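# Retract the sealant gun's plunger rod fully

## Task

Draw the sealant gun's plunger rod fully rearward until its end disc touches the gun body. The rod only slides back while the little thumb plate on it, behind the handle, is held pushed toward the gun's nose. The gun must end up resting on the table and not leaning on anything else. Then declare the job finished.

## Robot and tools

Robot: two Franka FR3 seven-joint arms, left_arm and right_arm. Each carries a Robotiq two-finger gripper that opens to 140 mm, plus a wrist camera. The fingers can fold at a hinge. A grip in the outer quarter of each pad, near the tips, squeezes as commanded. A grip deeper toward the palm may fold the fingers, hold a thin part loosely or lose it, or crush a wide one. Fingers pushed tip-first into a surface fold easily unless fully closed, so a move can run past the surface unnoticed.

Frames: the scene frame has its origin at table-top height, halfway between the nominal arm bases. +x points out over the table, +z up, and left_arm sits on the +y side. These names do not match image left and right. Measured bases: left_arm at (-0.050, +0.428, 0) m, right_arm at (+0.004, -0.467, 0) m, each with a slight yaw. On each gripper, +z runs along the fingers and the pads close along y. end_effector_position is the centre of the closed pads, which are 66 mm long. Fingertips stick out about 33 mm past it at gaps up to 40 mm, and only 9 mm when fully open. Positions and quaternions in results are in the scene frame. Motion offsets use each arm's own Hand target axes.

execute_actions(actions, cameras): actions is a list of actions. Each action is a table of 1 to 15 rows, one row per 1/30 s step; a short table repeats its final row until step 15. Every row is one flat list of 20 numbers in [-1, 1] covering both arms: left dx, dy, dz, rx, ry, rz, position, force_limit, speed, activate, then the same ten for the right. dx..rz are an offset, not a pose. They count from that arm's Hand target as it stood when the action began, along that target's axes. 1.0 equals 0.6 m or 180 degrees, and rx, ry, rz form a single rotation vector. Rows inside one action do not add up, but each new action starts again from the new Hand target, so repeating an offset keeps moving. Six zeros means no new pose request. Gripper numbers are absolute. position: +1 fully open, about -0.8 pads touching, -1 closes until blocked. force_limit: -1 gentle (about 14 N) up to +1 (about 58 N); faster closing grips harder. speed: -1 is about 30 mm/s, 0 about 140, +1 about 250. Both start at +1. Always resend the numbers you want, since 0 is itself a command. activate stays 0; send 1 once only if fault reads 7 or 13, with nothing touching the finger backs. Each step the controller clips the command to within 70 mm and 16 degrees of the measured pose. cameras: a list of names, ["all"] or []; images come by default only for an empty actions list.

move(target, speed, blend, stop_force, zero, blocking, cameras): target is one 20-number row like above, or a list of up to 15 rows. Every row is an offset from the same starting Hand targets, not from the previous row, in the same scale. speed: top path speed in m/s, 0.002 to 2, default 0.25; turning is limited to twice that in rad/s, at most 2.5. blend: corner rounding in metres per target, default 0 (stop at each). stop_force: 20 to 40 N, one value for both arms; an arm stops when its estimated push against its travel reaches it. Use it with slow moves and aim a few centimetres beyond the expected contact. Avoid it when the gripper rotates or when backing away from a contact, and keep all finger numbers identical across the list. zero (default true) re-zeroes the force estimate first. blocking=false returns after 0.5 s while the move goes on, and cannot be combined with stop_force. Moves stop after 10 s. The result adds a move: line with the ending (done, off_target, moving, held, fault) and limits (paced = clipped, held = steps withheld).

wait(seconds 0 to 3600) lets time pass without new commands. stop brakes a running move. zoom_image(camera, region [x0, y0, x1, y1] in pixels, at most 504 by 504) enlarges part of the latest image. clear_fault(arm) clears a torque or force fault that a result already reported. read_manual(section "licences") returns licence text only. finished_scene(scene, integer 1 to 2) ends the current scene for good; use it to say you are done.

Cameras: cam_high, cam_low, cam_left_wrist, cam_right_wrist, each 896x504.

Result lines: end_effector_position (m) and end_effector_quat_wxyz; Hand target, the last clipped command that later offsets start from (the gripper often rests a little short of it); Tool commands; object_status (0 moving, 1 blocked while opening, 2 blocked while closing, meaning likely held, 3 reached target or pads met); position_measured in counts (3 open, about 75 = 100 mm, 139 = 60 mm, 200 = 20 mm, 230 closed); gripper fault (0, 7 or 13); joint velocities, torques and external torque estimates; flange force along gripper x y z; per-step positions; MOTOR HOT or FAULT lines.

Avoid: letting anything leave the table, which fails the scene; drops, slams, fast contacts, strong pushes, and hard squeezing of a part still resting on something. An arm faults at 85 N outside force (held weight included) or at contact torque of 85 N m on the first four joints and 11 N m on the wrist joints; joint range or speed overruns also fault it. A faulted arm needs clear_fault. Keep the grippers and wrist cameras apart, since nothing prevents them colliding, and never close one gripper on the other's fingers. Long stretched holds heat motors and can lock an arm for 30 to 60 s.

Each tool is called by a JSON object that holds its "name" and its "arguments", one argument or row to a line.

## Session

{"name": "execute_actions", "arguments": {
  "actions": []
}}

Scene clock: 0.00 s.
left_arm: end_effector_position=(+0.0801, +0.2478, +0.2776) position_measured=3 object_status=3 fault=0 end_effector_quat_wxyz=(+0.726, +0.519, -0.403, -0.202) | right_arm: end_effector_position=(+0.4586, -0.1873, +0.3192) position_measured=3 object_status=3 fault=0 end_effector_quat_wxyz=(-0.006, -0.590, +0.807, -0.009)
Joint positions: left_arm=[-0.192 0.192 0.245 -2.503 -0.649 1.034 0.158] | right_arm=[0.574 -0.079 0.007 -1.902 -0.019 1.812 0.874]
Joint velocities: within noise
Joint torques (N m): no reading
External joint torques (N m): no reading
Flange force (N): no reading
Hand target: left_arm +0.0801, +0.2478, +0.2776; +0.726, +0.519, -0.403, -0.202 | right_arm +0.4586, -0.1873, +0.3192; -0.006, -0.590, +0.807, -0.009
Tool commands: left_gripper/position=+1.0 left_gripper/force_limit=+1.0 left_gripper/speed=+1.0 left_gripper/activate=+0.0 right_gripper/position=+1.0 right_gripper/force_limit=+1.0 right_gripper/speed=+1.0 right_gripper/activate=+0.0

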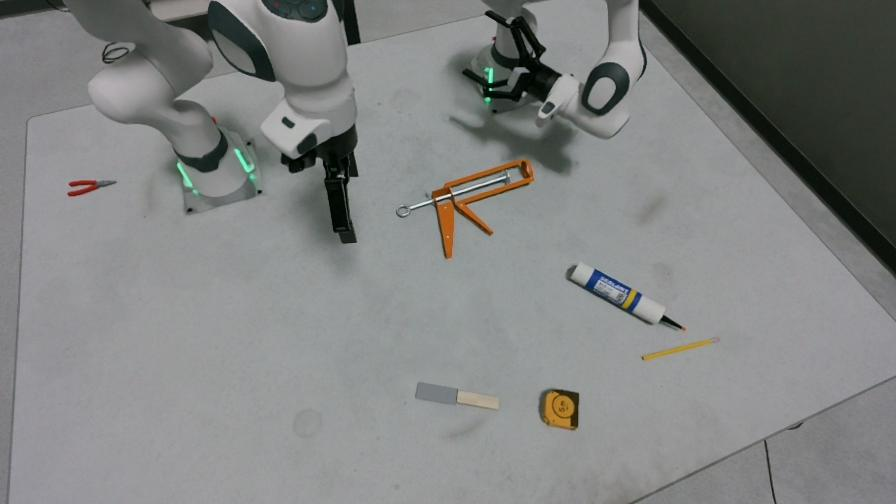

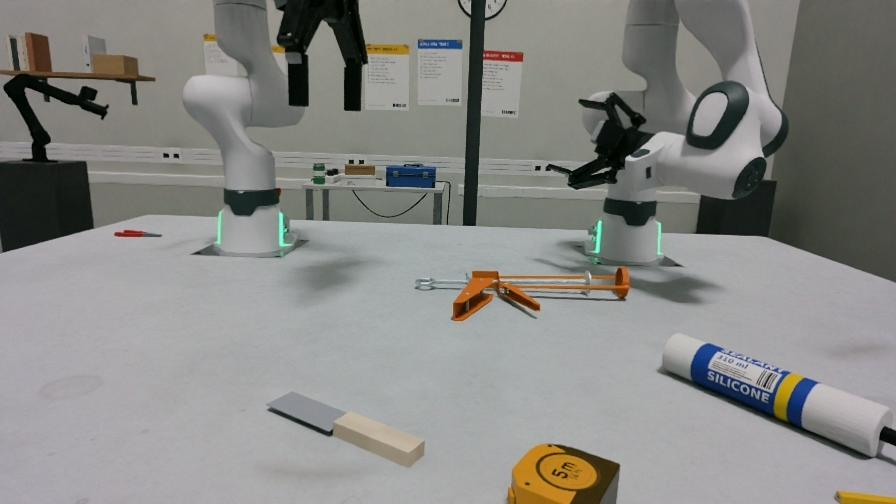

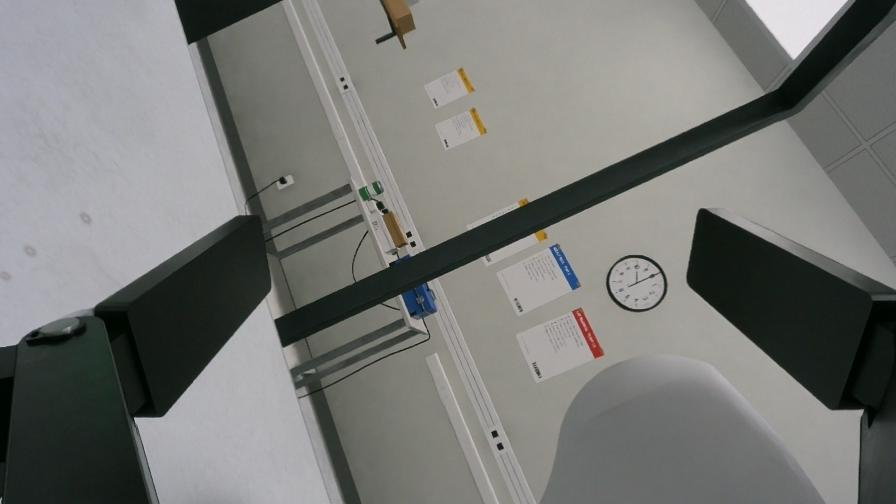

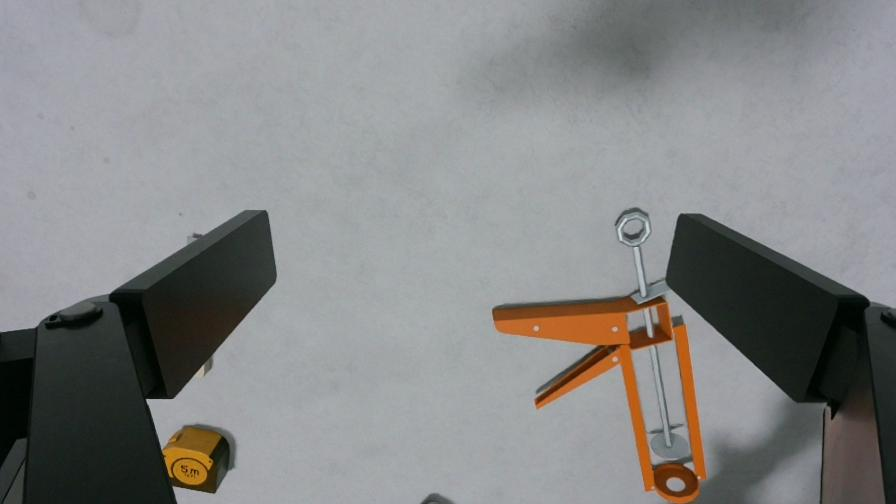

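{"name": "zoom_image", "arguments": {
  "camera": "cam_right_wrist",
  "region": [480, 190, 730, 504]
}}

{"name": "zoom_image", "arguments": {
  "camera": "cam_high",
  "region": [380, 140, 560, 270]
}}

{"name": "zoom_image", "arguments": {
  "camera": "cam_low",
  "region": [400, 240, 650, 340]
}}

Scaled by 1.605 from the camera's image (finer frame: 1280x720).

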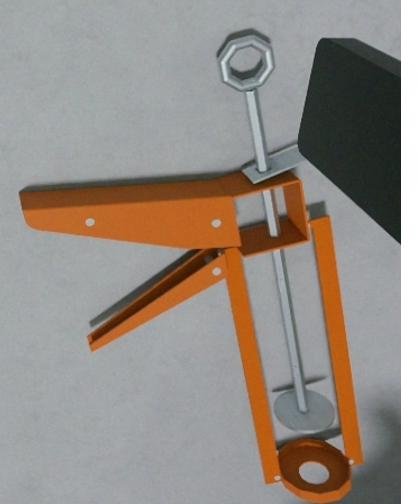

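Scaled by 2.800 from the camera's image (finer frame: 1280x720).

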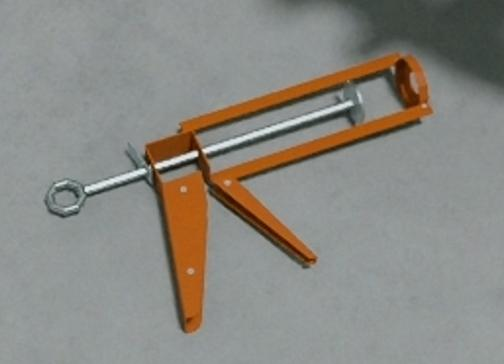

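Scaled by 2.016 from the camera's image (finer frame: 1280x720).

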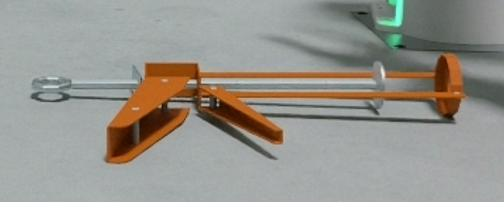

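{"name": "move", "arguments": {
  "target": [0,0,0,0,0,0,1,1,1,0,-0.127,0.30,0.248,0,0,-0.098,1,1,1,0],
  "cameras": ["cam_right_wrist","cam_high"],
  "speed": 0.3
}}

Scene clock: 31.57 s.
left_arm: end_effector_position=(+0.0801, +0.2478, +0.2776) position_measured=3 object_status=3 fault=0 end_effector_quat_wxyz=(+0.726, +0.519, -0.403, -0.202) | right_arm: end_effector_position=(+0.3084, -0.0641, +0.1679) position_measured=3 object_status=3 fault=0 end_effector_quat_wxyz=(+0.010, +0.710, -0.704, +0.007)
Joint positions: left_arm=[-0.192 0.192 0.245 -2.503 -0.649 1.034 0.158] | right_arm=[0.751 -0.049 0.196 -2.262 -0.003 2.193 0.921]
Joint velocities: left_arm=[within noise] | right_arm=[0 -0.002 0 0 -0.001 0.005 0.007]
Joint torques (N m): left_arm=[-0.43 -26.75 0.61 12.14 -0.53 -2.83 0.17] | right_arm=[-0.47 -26.3 -0.91 23.76 0.24 2.43 0.28]
External joint torques (N m): left_arm=[-0.46 -0.85 -0.23 -0.01 -0.03 -0.05 0.07] | right_arm=[-0.55 2.42 -0.66 0.45 -0.37 -0.02 0.28]
Flange force (N): left_arm=[0.5 1.9 2.4] | right_arm=[-6.7 -6.0 2.6]
Hand target: left_arm +0.0801, +0.2478, +0.2776; +0.726, +0.519, -0.403, -0.202 | right_arm +0.3102, -0.0635, +0.1675; +0.008, +0.707, -0.707, +0.008
Off the commanded pose: left_arm 0.000 m, 0 deg | right_arm 0.002 m, 1 deg.
move: done
Images, in order (width x height): cam_high 896x504, cam_right_wrist 896x504.

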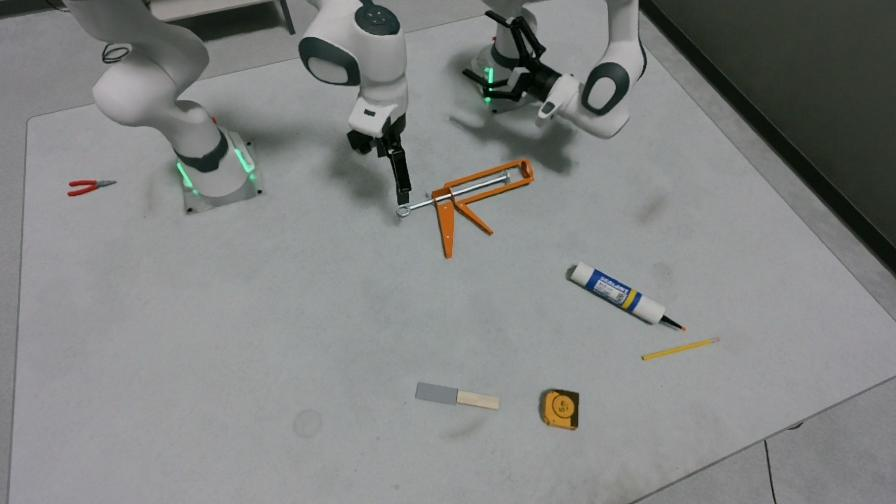

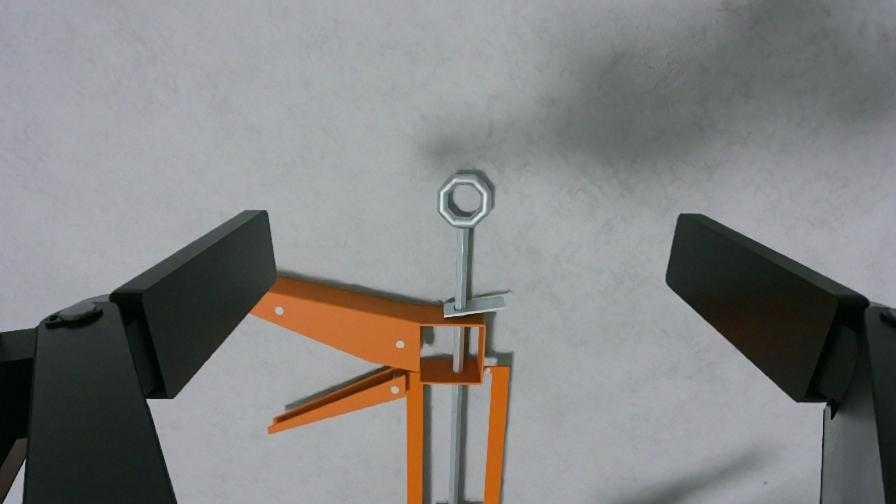

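{"name": "zoom_image", "arguments": {
  "camera": "cam_right_wrist",
  "region": [380, 150, 560, 400]
}}

Scaled by 2.016 from the camera's image (finer frame: 1280x720).

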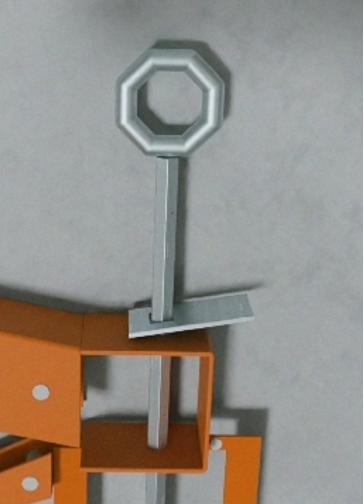

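{"name": "move", "arguments": {
  "target": [0.359,-0.178,-0.130,0.1625,-0.584,0.417,-1,-0.5,0,0,0.029,0.008,0.0775,0,-0.111,0,0.1,0,0,0],
  "cameras": ["cam_right_wrist","cam_left_wrist","cam_high","cam_low"],
  "speed": 0.4
}}

Scene clock: 68.53 s.
left_arm: end_effector_position=(+0.2824, +0.1002, +0.2494) position_measured=233 object_status=3 fault=0 end_effector_quat_wxyz=(-0.003, -0.005, +1.000, +0.000) | right_arm: end_effector_position=(+0.3045, -0.0824, +0.1206) position_measured=117 object_status=3 fault=0 end_effector_quat_wxyz=(-0.112, +0.696, -0.700, -0.115)
Joint positions: left_arm=[-0.594 -0.266 -0.2 -2.277 -0.061 2.011 0.831] | right_arm=[0.86 -0.17 0 -2.633 0.478 2.659 0.443]
Joint velocities: left_arm=[0 -0.001 0 -0.001 0 0.002 0.005] | right_arm=[0.001 0 0 0 0 0.001 -0.006]
Joint torques (N m): left_arm=[-0.71 -23.42 1.63 23.4 0.89 2.8 0.29] | right_arm=[0.07 -22.56 -1.15 21.17 0.31 2.76 -0.41]
External joint torques (N m): left_arm=[-0.73 -1.35 0.28 -0.65 0.21 0.36 0.29] | right_arm=[0.16 0.79 -1.01 -0.32 0.2 -0.02 -0.4]
Flange force (N): left_arm=[4.3 4.7 1.2] | right_arm=[1.8 -2.5 3.3]
Hand target: left_arm +0.2834, +0.1002, +0.2499; +0.000, -0.001, +1.000, +0.000 | right_arm +0.3054, -0.0819, +0.1214; -0.115, +0.698, -0.698, -0.115
Off the commanded pose: left_arm 0.001 m, 1 deg | right_arm 0.001 m, 0 deg.
move: done

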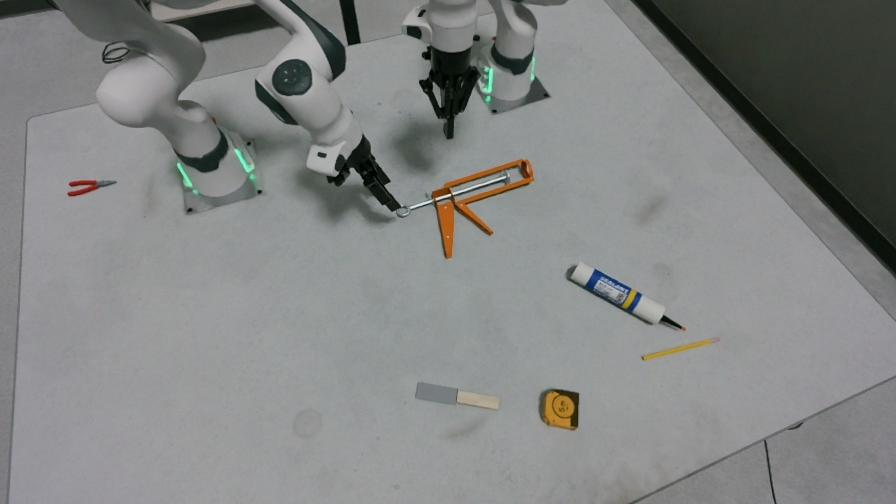

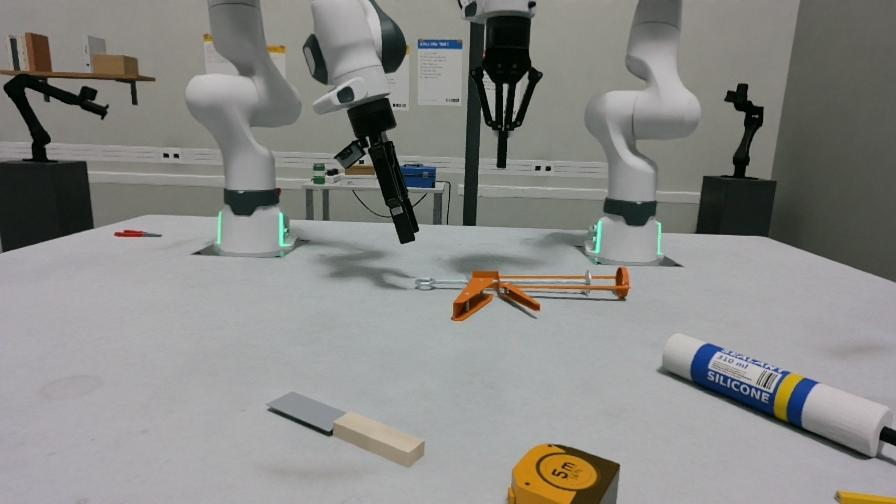

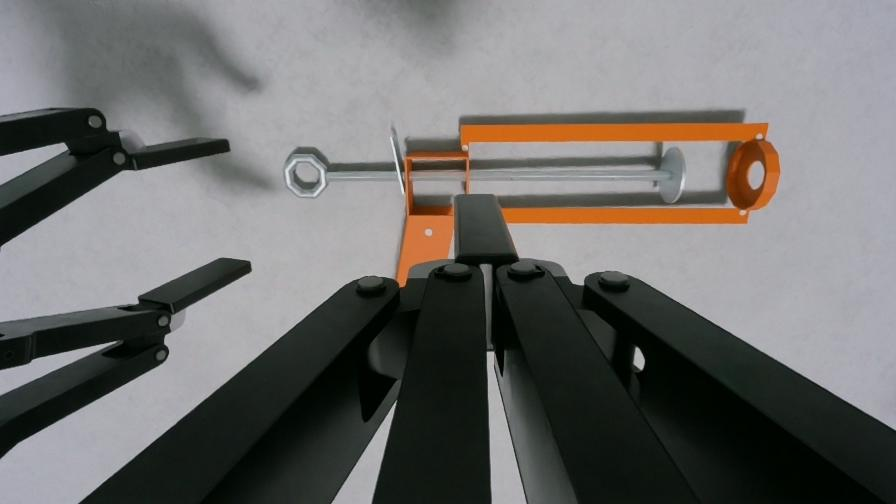

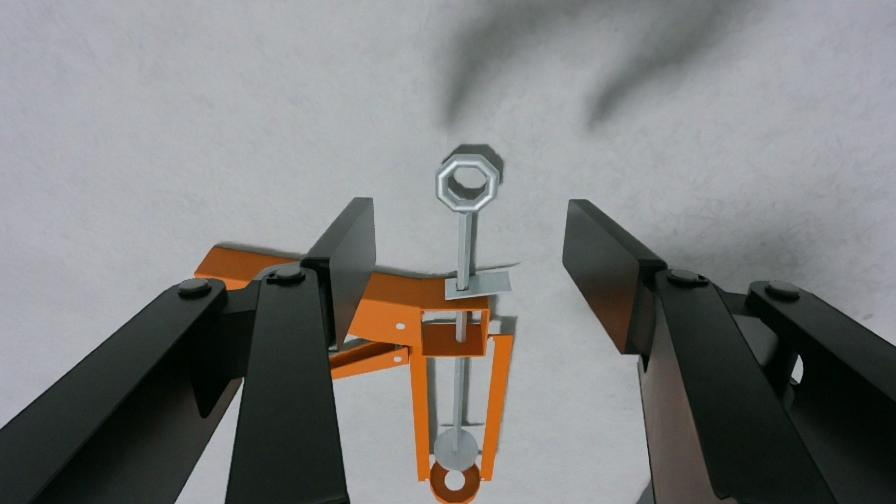

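{"name": "move", "arguments": {
  "target": [0,0,0,0,0,0,-1,-0.5,0,0,0.0115,0.006,0.133,0,-0.0556,0,0.1,0,0,0],
  "speed": 0.15
}}

{"name": "move", "arguments": {
  "target": [0.012,-0.125,0.217,0,0,0,-1,-0.5,0,0,0,0,0,0,0,0,-1,-0.3,-1,0],
  "cameras": ["cam_right_wrist","cam_left_wrist","cam_low"],
  "speed": 0.2
}}

Scene clock: 91.00 s.
left_arm: end_effector_position=(+0.2825, +0.1002, +0.2494) position_measured=233 object_status=3 fault=0 end_effector_quat_wxyz=(-0.003, -0.004, +1.000, +0.000) | right_arm: end_effector_position=(+0.3036, -0.0630, +0.0447) position_measured=117 object_status=3 fault=0 end_effector_quat_wxyz=(-0.176, +0.683, -0.687, -0.173)
Joint positions: left_arm=[-0.594 -0.266 -0.2 -2.277 -0.061 2.011 0.833] | right_arm=[0.91 0.069 0.022 -2.596 1.354 2.843 -0.365]
Joint velocities: left_arm=[within noise] | right_arm=[-0.001 0.001 0.001 0.001 0 0.001 -0.006]
Joint torques (N m): left_arm=[-0.47 -23.42 1.38 23.45 0.78 2.77 0.3] | right_arm=[-0.41 -25.69 -0.54 17.85 -0.52 1.58 -0.49]
External joint torques (N m): left_arm=[-0.42 -1.02 0.09 -0.83 0.11 0.29 0.3] | right_arm=[-0.46 2.32 -0.53 0.09 0.21 -0.28 -0.48]
Flange force (N): left_arm=[4.0 4.4 1.6] | right_arm=[3.4 -3.8 10.7]
Hand target: left_arm +0.2834, +0.1002, +0.2499; +0.000, -0.001, +1.000, +0.000 | right_arm +0.3019, -0.0629, +0.0436; -0.176, +0.685, -0.685, -0.175
Off the commanded pose: left_arm 0.001 m, 0 deg | right_arm 0.002 m, 0 deg.
move: done

Scene clock: 93.60 s.
left_arm: end_effector_position=(+0.2666, +0.0473, +0.1389) position_measured=233 object_status=3 fault=0 end_effector_quat_wxyz=(-0.016, +0.018, +1.000, +0.011) | right_arm: end_effector_position=(+0.3048, -0.0620, +0.0461) position_measured=231 object_status=0 fault=0 end_effector_quat_wxyz=(-0.178, +0.683, -0.687, -0.174)
Joint positions: left_arm=[-0.623 -0.023 -0.28 -2.31 -0.021 2.25 0.75] | right_arm=[0.909 0.068 0.021 -2.594 1.354 2.841 -0.367]
Joint torques (N m): left_arm=[-0.46 -29.53 0.55 22.04 0.6 2.11 0.26] | right_arm=[-0.24 -24.76 -0.31 16.21 -0.64 1.52 -0.39]
External joint torques (N m): left_arm=[-0.5 -1.23 0.34 -0.23 0.04 -0.26 0.26] | right_arm=[-0.23 3.23 -0.24 -1.56 0.08 -0.34 -0.38]
Flange force (N): left_arm=[2.7 3.5 -2.3] | right_arm=[4.3 -2.0 9.5]
Hand target: left_arm +0.2667, +0.0477, +0.1397; -0.017, +0.019, +1.000, +0.010 (not the last commanded pose) | right_arm +0.3019, -0.0629, +0.0437; -0.175, +0.685, -0.685, -0.175
Off the commanded pose: left_arm 0.031 m, 3 deg | right_arm 0.004 m, 0 deg.
move: held (left_arm; a check stopped the path); limits=held
pose unreachable (left arm): on one or more control steps of this call, first in action 0 (counted from 0), this arm could not follow its commanded pose, so it was not sent that pose on those steps. It may still have moved: this result reports where it is.
cause: moving toward the commanded pose would bring a part of the arm too close to another arm (a part of this arm just beyond joint 7 (wrist roll) and a part of the right arm just beyond its joint 5 (forearm roll), 30 mm apart when this arm was first held).
Images, in order (width x height): cam_low 896x504, cam_left_wrist 896x504, cam_right_wrist 896x504.

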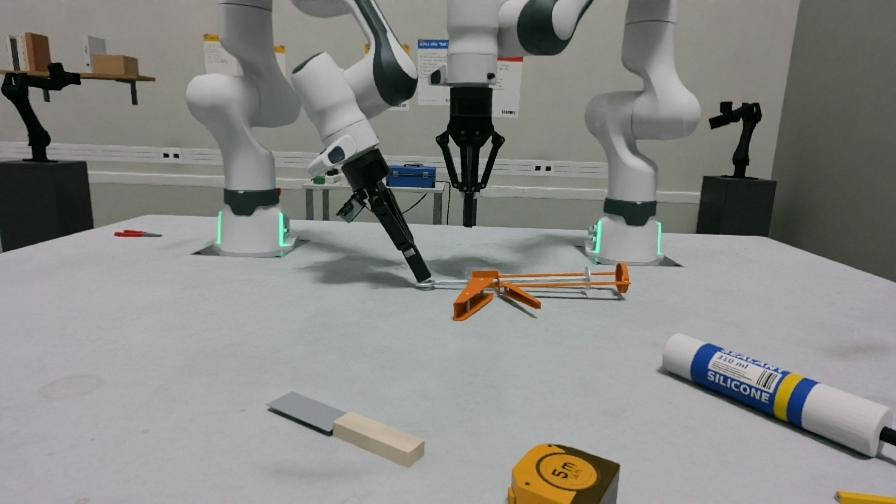

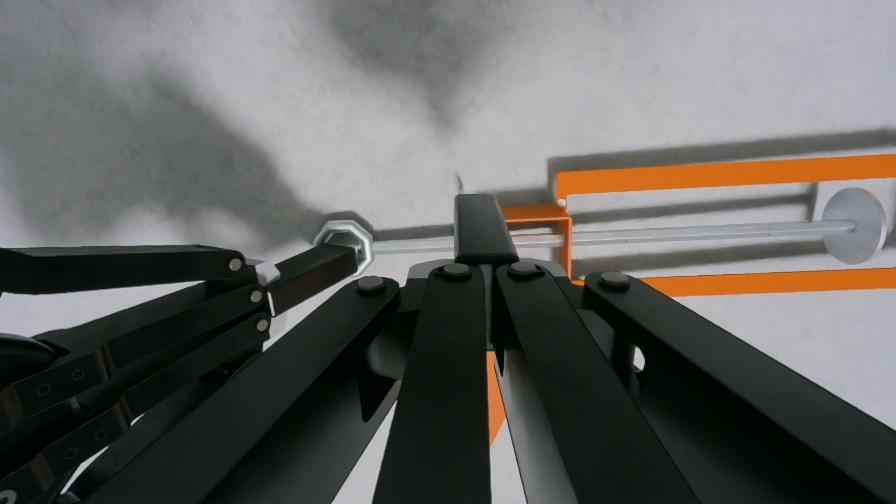

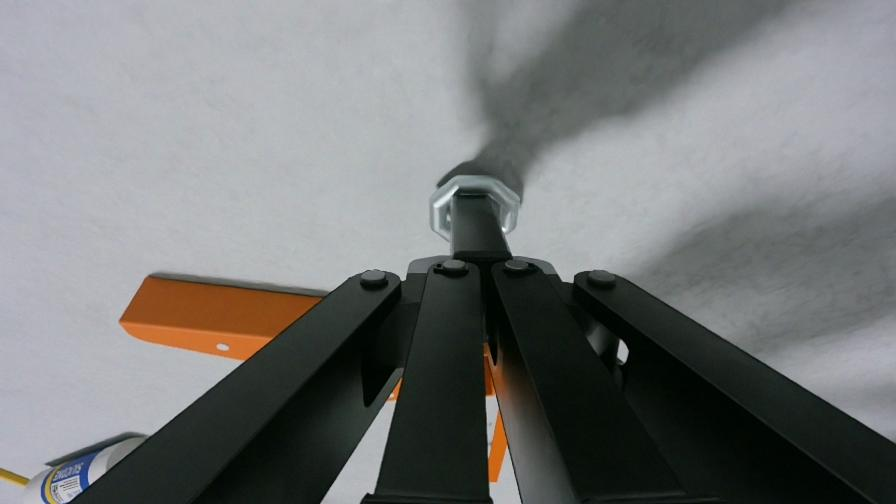

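{"name": "zoom_image", "arguments": {
  "camera": "cam_right_wrist",
  "region": [400, 150, 560, 290]
}}

{"name": "zoom_image", "arguments": {
  "camera": "cam_low",
  "region": [390, 220, 530, 320]
}}

{"name": "zoom_image", "arguments": {
  "camera": "cam_left_wrist",
  "region": [240, 150, 600, 300]
}}

Scaled by 3.150 from the camera's image (finer frame: 1280x720).

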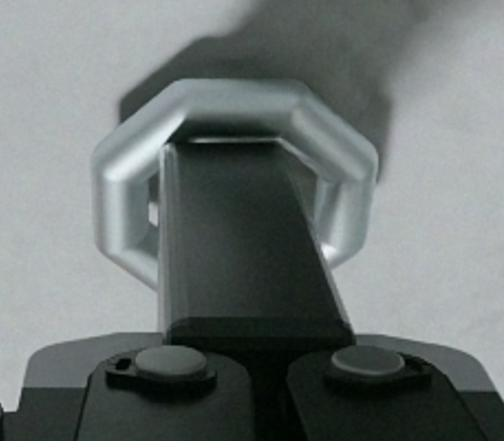

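Scaled by 3.600 from the camera's image (finer frame: 1280x720).

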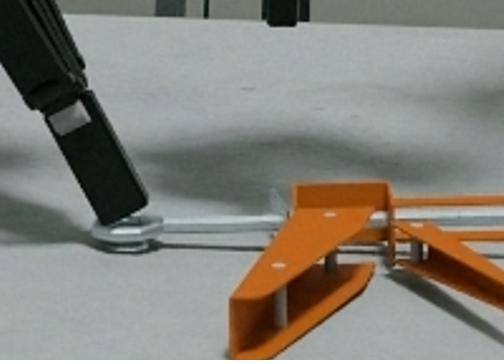

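Scaled by 1.400 from the camera's image (finer frame: 1280x720).

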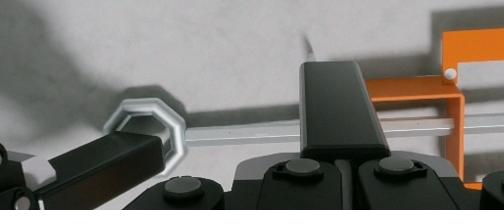

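{"name": "move", "arguments": {
  "target": [
    [-0.038,0.398,0.039,0.0064,-0.0108,-0.0121,-1,-0.5,0,0,0,0,-0.1,0,0,0,-1,-0.3,-1,0],
    [-0.038,0.398,0.039,0.0064,-0.0108,-0.0121,-1,-0.5,0,0,-0.102,0.028,-0.03,0,0.0556,0,-1,-0.3,-1,0]
  ],
  "cameras": ["cam_right_wrist","cam_left_wrist","cam_low"],
  "speed": 0.25,
  "blend": 0.02
}}

Scene clock: 118.43 s.
left_arm: end_effector_position=(+0.2970, +0.2860, +0.1199) position_measured=233 object_status=3 fault=0 end_effector_quat_wxyz=(-0.002, -0.004, +1.000, +0.000) | right_arm: end_effector_position=(+0.2855, -0.0167, +0.0900) position_measured=231 object_status=3 fault=0 end_effector_quat_wxyz=(-0.118, +0.700, -0.695, -0.114)
Joint positions: left_arm=[-0.489 -0.373 0.074 -2.745 0.036 2.367 1.147] | right_arm=[0.893 0.005 0.109 -2.54 0.523 2.781 0.506]
Joint velocities: left_arm=[within noise] | right_arm=[0 0 0.001 0 0 0 0.007]
Joint torques (N m): left_arm=[-0.48 -17.21 -0.94 20.94 0.67 2.74 0.28] | right_arm=[-0.43 -25.84 -0.9 21.01 -0.43 2.5 0.26]
External joint torques (N m): left_arm=[-0.5 -1.03 -0.02 -0.67 0.14 0.29 0.28] | right_arm=[-0.29 2.35 -0.78 0.72 -0.39 -0.33 0.27]
Flange force (N): left_arm=[4.8 2.1 -0.6] | right_arm=[-5.8 -5.9 5.3]
Hand target: left_arm +0.2978, +0.2859, +0.1203; +0.000, +0.000, +1.000, +0.000 | right_arm +0.2851, -0.0178, +0.0888; -0.115, +0.698, -0.698, -0.115
Off the commanded pose: left_arm 0.001 m, 1 deg | right_arm 0.002 m, 1 deg.
move: done
Images, in order (width x height): cam_low 896x504, cam_left_wrist 896x504, cam_right_wrist 896x504.

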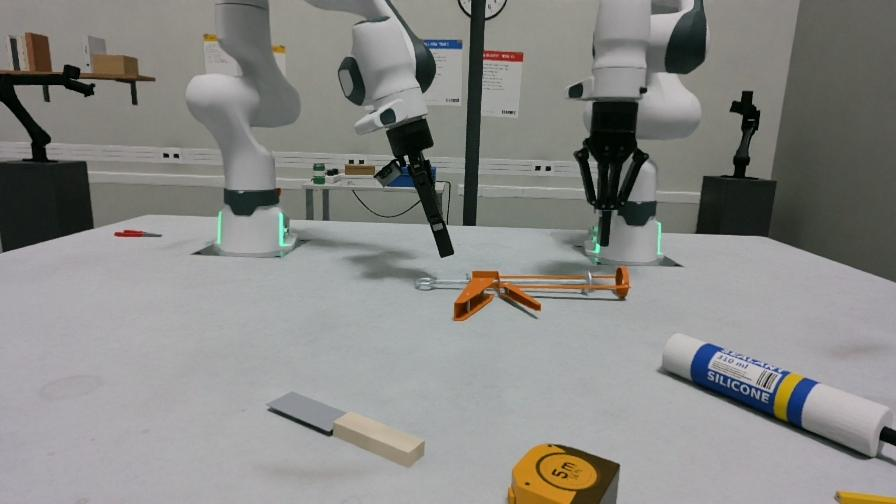

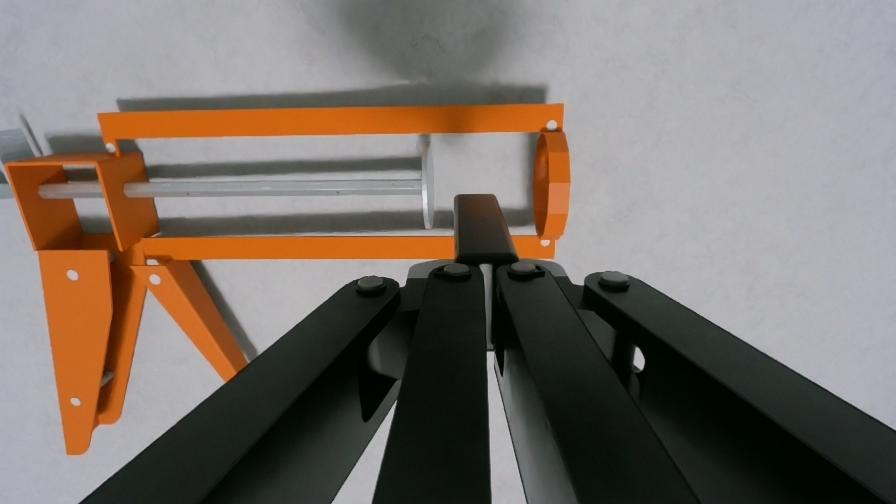

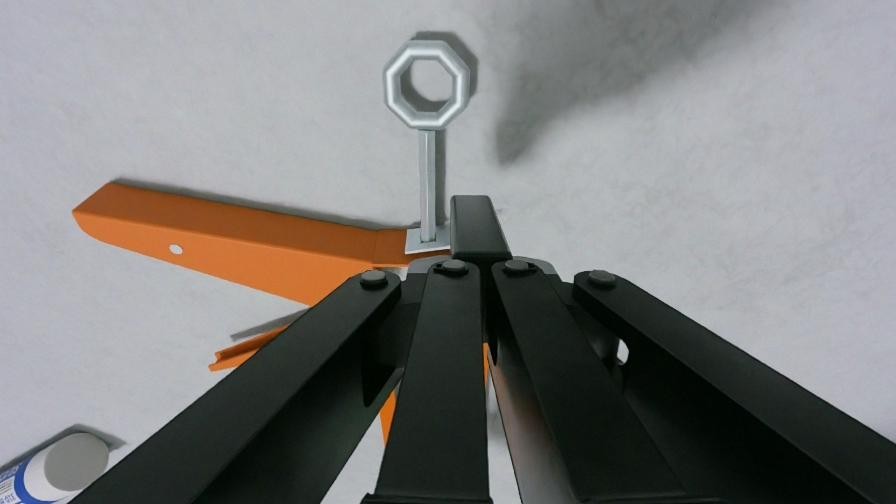

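{"name": "move", "arguments": {
  "target": [0.008,0,0.125,0,0,0,-1,-0.5,0,0,0.033,0,0.094,0,0,0,-1,-0.3,-1,0],
  "cameras": ["cam_right_wrist","cam_left_wrist","cam_low"],
  "speed": 0.06,
  "stop_force": 22
}}

{"name": "zoom_image", "arguments": {
  "camera": "cam_low",
  "region": [400, 220, 650, 340]
}}

Scene clock: 133.43 s.
left_arm: end_effector_position=(+0.2928, +0.2867, +0.0457) position_measured=233 object_status=3 fault=0 end_effector_quat_wxyz=(-0.001, -0.001, +1.000, +0.002) | right_arm: end_effector_position=(+0.2811, -0.0197, +0.0339) position_measured=231 object_status=3 fault=0 end_effector_quat_wxyz=(-0.108, +0.696, -0.700, -0.117)
Joint positions: left_arm=[-0.496 -0.184 0.078 -2.813 0.034 2.627 1.151] | right_arm=[0.873 0.15 0.158 -2.529 0.671 2.891 0.378]
Joint torques (N m): left_arm=[-1.22 -19.03 -0.3 17.96 0.26 2.76 0.25] | right_arm=[0.17 -20.68 0.83 21.12 -0.2 5.05 -0.61]
External joint torques (N m): left_arm=[-1.27 0.21 0.13 -0.13 -0.11 0.31 0.25] | right_arm=[0.3 10.14 0.35 2.98 0.09 2.34 -0.6]
Flange force (N): left_arm=[-0.1 -1.1 2.1] | right_arm=[-9.2 -15.1 43.7]
Hand target: left_arm +0.2930, +0.2860, +0.0453; +0.000, +0.000, +1.000, +0.000 | right_arm +0.2850, -0.0188, +0.0297; -0.113, +0.698, -0.698, -0.113 (not the last commanded pose)
Off the commanded pose: left_arm 0.001 m, 0 deg | right_arm 0.006 m, 1 deg.
move: contact (right_arm)
Images, in order (width x height): cam_low 896x504, cam_left_wrist 896x504, cam_right_wrist 896x504.

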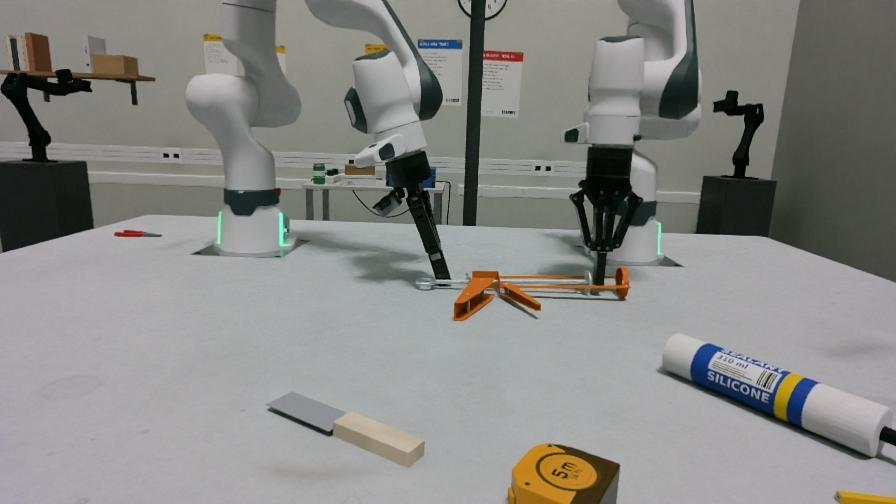

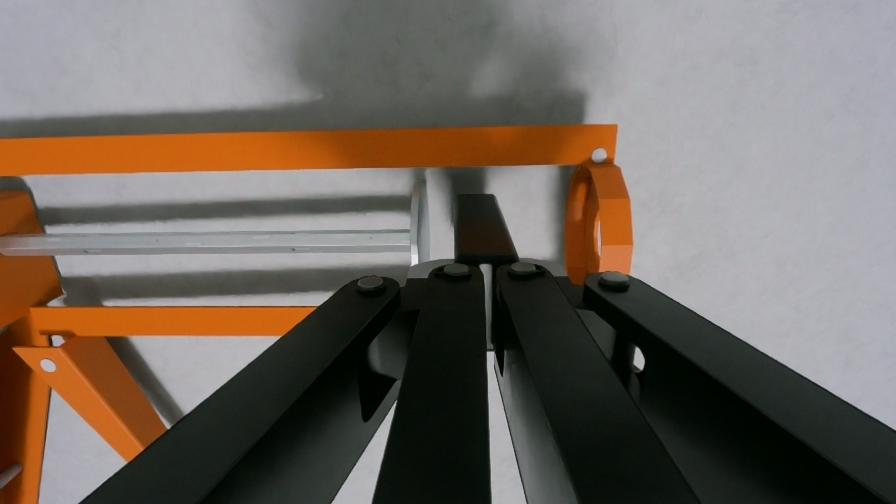

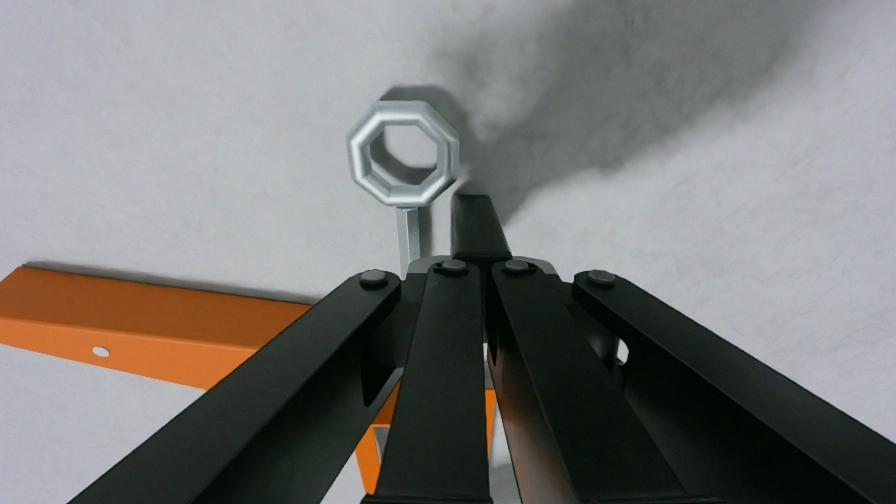

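Scaled by 2.016 from the camera's image (finer frame: 1280x720).

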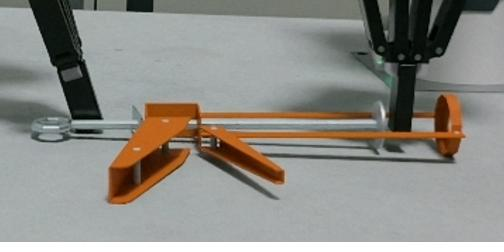

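{"name": "move", "arguments": {
  "target": [0,0,0,0,0,0,-1,-0.5,0,0,-0.0063,0,-0.019,0,0,0,-1,-0.3,-1,0],
  "speed": 0.1
}}

{"name": "move", "arguments": {
  "target": [0,0,0,0,0,0,-1,-0.5,0,0,-0.095,0,0.0317,0,0,0,-1,-0.3,-1,0],
  "cameras": ["cam_right_wrist","cam_left_wrist","cam_low"],
  "speed": 0.05,
  "stop_force": 38
}}

{"name": "zoom_image", "arguments": {
  "camera": "cam_low",
  "region": [400, 220, 650, 340]
}}

Scene clock: 146.23 s.
left_arm: end_effector_position=(+0.2928, +0.2867, +0.0457) position_measured=233 object_status=3 fault=0 end_effector_quat_wxyz=(-0.001, -0.001, +1.000, +0.002) | right_arm: end_effector_position=(+0.2862, -0.0185, +0.0418) position_measured=231 object_status=3 fault=0 end_effector_quat_wxyz=(-0.115, +0.699, -0.697, -0.112)
Joint positions: left_arm=[-0.496 -0.184 0.078 -2.813 0.034 2.627 1.151] | right_arm=[0.88 0.133 0.145 -2.531 0.642 2.891 0.392]
Joint velocities: left_arm=[within noise] | right_arm=[0 -0.001 0 -0.001 0 0 0.006]
Joint torques (N m): left_arm=[-0.96 -19.1 -0.12 18.06 0.3 2.75 0.28] | right_arm=[0.04 -29.24 -0.46 18.57 -0.68 2.49 0.22]
External joint torques (N m): left_arm=[-1 0.23 0.32 -0.12 -0.08 0.29 0.28] | right_arm=[0.09 1.2 -0.9 0.23 -0.41 -0.25 0.23]
Flange force (N): left_arm=[-0.5 -0.4 2.0] | right_arm=[-4.6 -3.0 1.3]
Hand target: left_arm +0.2930, +0.2860, +0.0453; +0.000, +0.000, +1.000, +0.000 | right_arm +0.2850, -0.0188, +0.0417; -0.113, +0.698, -0.698, -0.113
Off the commanded pose: left_arm 0.001 m, 0 deg | right_arm 0.001 m, 0 deg.
move: done

Scene clock: 148.93 s.
left_arm: end_effector_position=(+0.2937, +0.2902, +0.0454) position_measured=233 object_status=3 fault=0 end_effector_quat_wxyz=(-0.002, -0.006, +1.000, +0.001) | right_arm: end_effector_position=(+0.2898, +0.0242, +0.0342) position_measured=231 object_status=3 fault=0 end_effector_quat_wxyz=(-0.102, +0.695, -0.704, -0.109)
Joint positions: left_arm=[-0.494 -0.184 0.087 -2.813 0.034 2.626 1.152] | right_arm=[0.993 0.236 0.057 -2.397 0.531 2.849 0.547]
Joint velocities: left_arm=[within noise] | right_arm=[0.004 -0.001 -0.004 -0.001 -0.001 -0.001 0.002]
Joint torques (N m): left_arm=[-4.78 -18.87 -3.86 18.23 -0.84 3.35 0.19] | right_arm=[6.82 -32.54 7.7 29.21 0.28 4.86 0.42]
External joint torques (N m): left_arm=[-4.79 0.36 -3.37 0.13 -1.22 0.91 0.19] | right_arm=[6.76 1.98 7.26 10.37 0.42 2.09 0.42]
Flange force (N): left_arm=[2.0 -11.7 5.1] | right_arm=[-28.6 -6.6 26.2]
Hand target: left_arm +0.2930, +0.2860, +0.0453; +0.000, +0.000, +1.000, +0.000 | right_arm +0.2851, +0.0413, +0.0416; -0.113, +0.698, -0.698, -0.113
Off the commanded pose: left_arm 0.004 m, 1 deg | right_arm 0.019 m, 1 deg.
move: off_target (right_arm)
Images, in order (width x height): cam_low 896x504, cam_left_wrist 896x504, cam_right_wrist 896x504.

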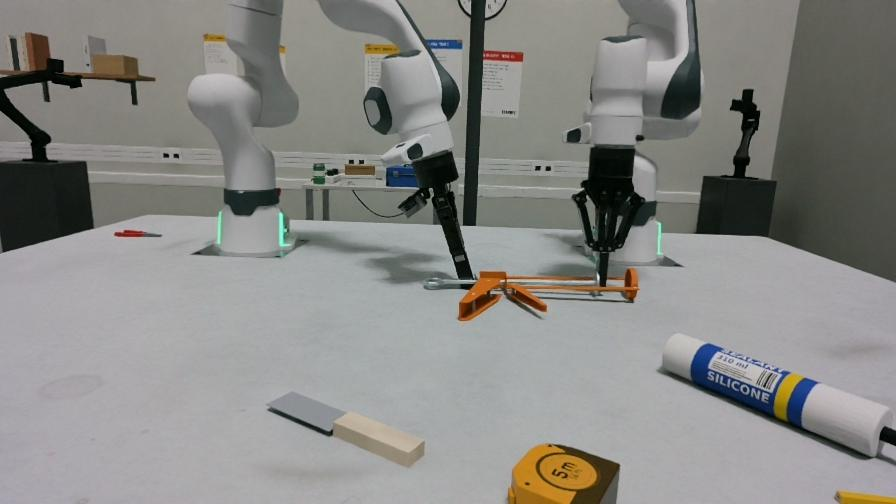

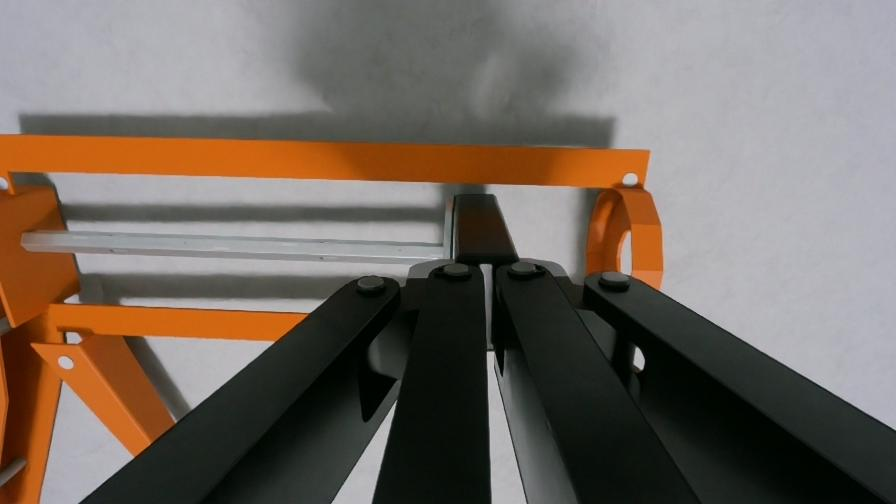

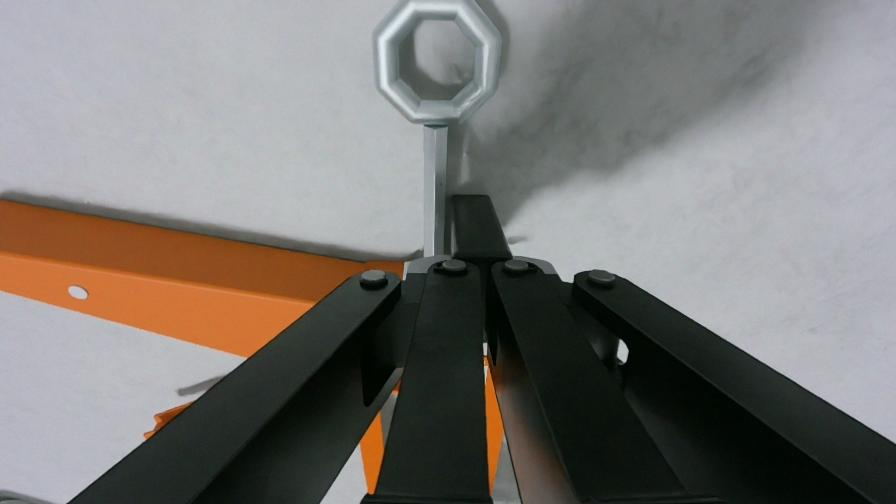

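Scaled by 2.016 from the camera's image (finer frame: 1280x720).

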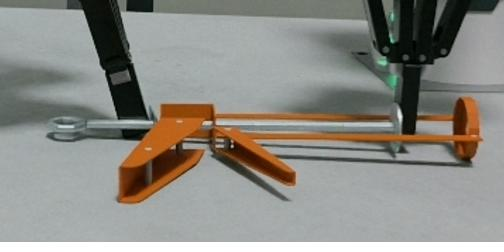

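{"name": "move", "arguments": {
  "target": [
    [0,0,0,0,0,0,-1,-0.5,0,0,0.02,0.012,-0.016,0,0,0,-1,-0.3,-1,0],
    [0,0,0,0,0,0,-1,-0.5,0,0,-0.036,0.012,-0.006,0,0,0,-1,-0.3,-1,0]
  ],
  "cameras": ["cam_right_wrist","cam_left_wrist","cam_low"],
  "speed": 0.08
}}

{"name": "zoom_image", "arguments": {
  "camera": "cam_low",
  "region": [400, 220, 650, 340]
}}

Scene clock: 158.23 s.
left_arm: end_effector_position=(+0.2918, +0.2938, +0.0438) position_measured=233 object_status=3 fault=0 end_effector_quat_wxyz=(-0.005, -0.007, +1.000, +0.003) | right_arm: end_effector_position=(+0.2765, +0.0429, +0.0402) position_measured=231 object_status=3 fault=0 end_effector_quat_wxyz=(-0.095, +0.697, -0.702, -0.110)
Joint positions: left_arm=[-0.491 -0.183 0.091 -2.816 0.037 2.622 1.153] | right_arm=[1.052 0.244 0.028 -2.36 0.489 2.814 0.618]
Joint velocities: left_arm=[within noise] | right_arm=[0 0.001 0 0 0 -0.001 0.007]
Joint torques (N m): left_arm=[-6.9 -19.96 -5.74 19.52 -1.48 3.92 0.12] | right_arm=[4.76 -35.63 4.83 30.42 0.08 5.87 0.37]
External joint torques (N m): left_arm=[-6.92 -0.72 -5.25 1.42 -1.85 1.48 0.12] | right_arm=[4.8 -0.25 4.65 11.03 0.13 3.05 0.38]
Flange force (N): left_arm=[3.0 -18.1 3.4] | right_arm=[-28.2 -8.1 18.6]
Hand target: left_arm +0.2930, +0.2860, +0.0453; +0.000, +0.000, +1.000, +0.000 | right_arm +0.2779, +0.0607, +0.0518; -0.113, +0.698, -0.698, -0.113
Off the commanded pose: left_arm 0.008 m, 1 deg | right_arm 0.021 m, 2 deg.
move: off_target (right_arm)
Images, in order (width x height): cam_low 896x504, cam_left_wrist 896x504, cam_right_wrist 896x504.

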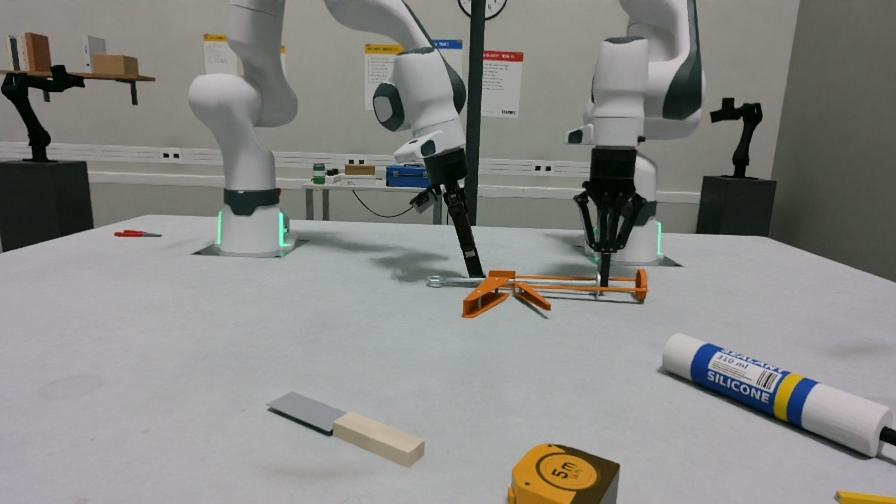

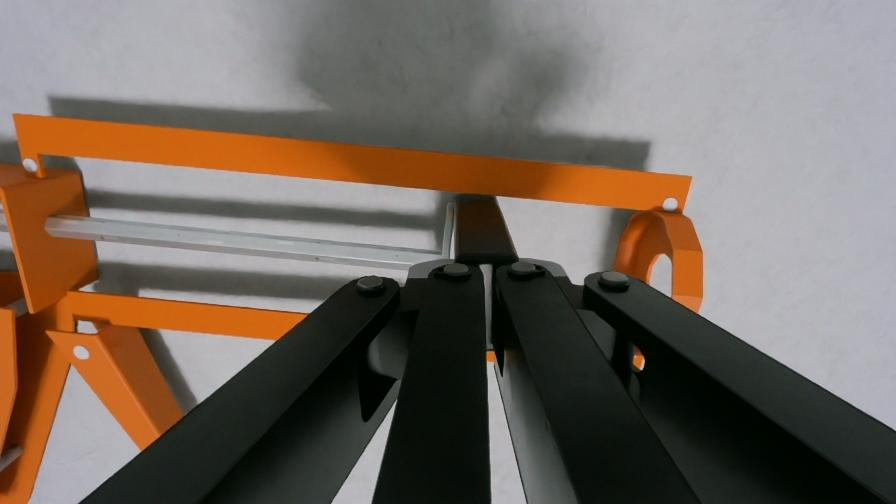

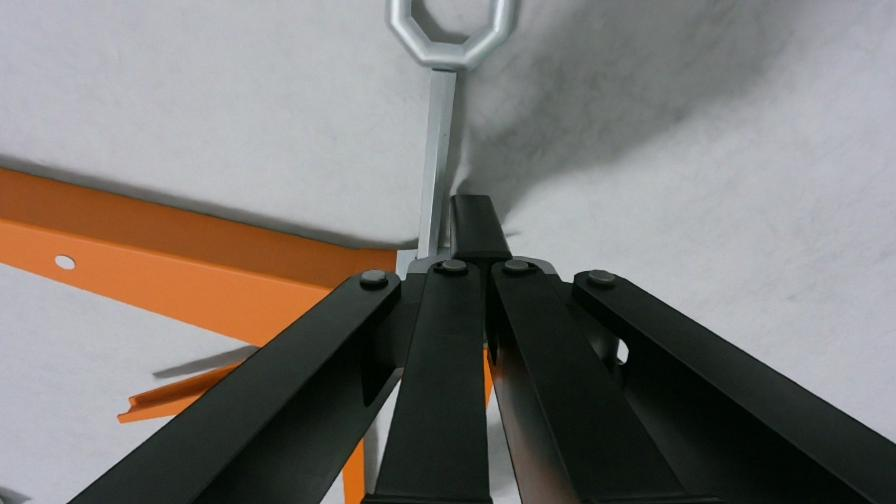

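Scaled by 2.016 from the camera's image (finer frame: 1280x720).

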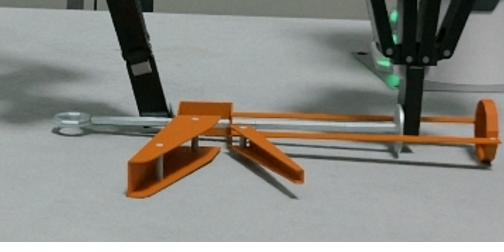

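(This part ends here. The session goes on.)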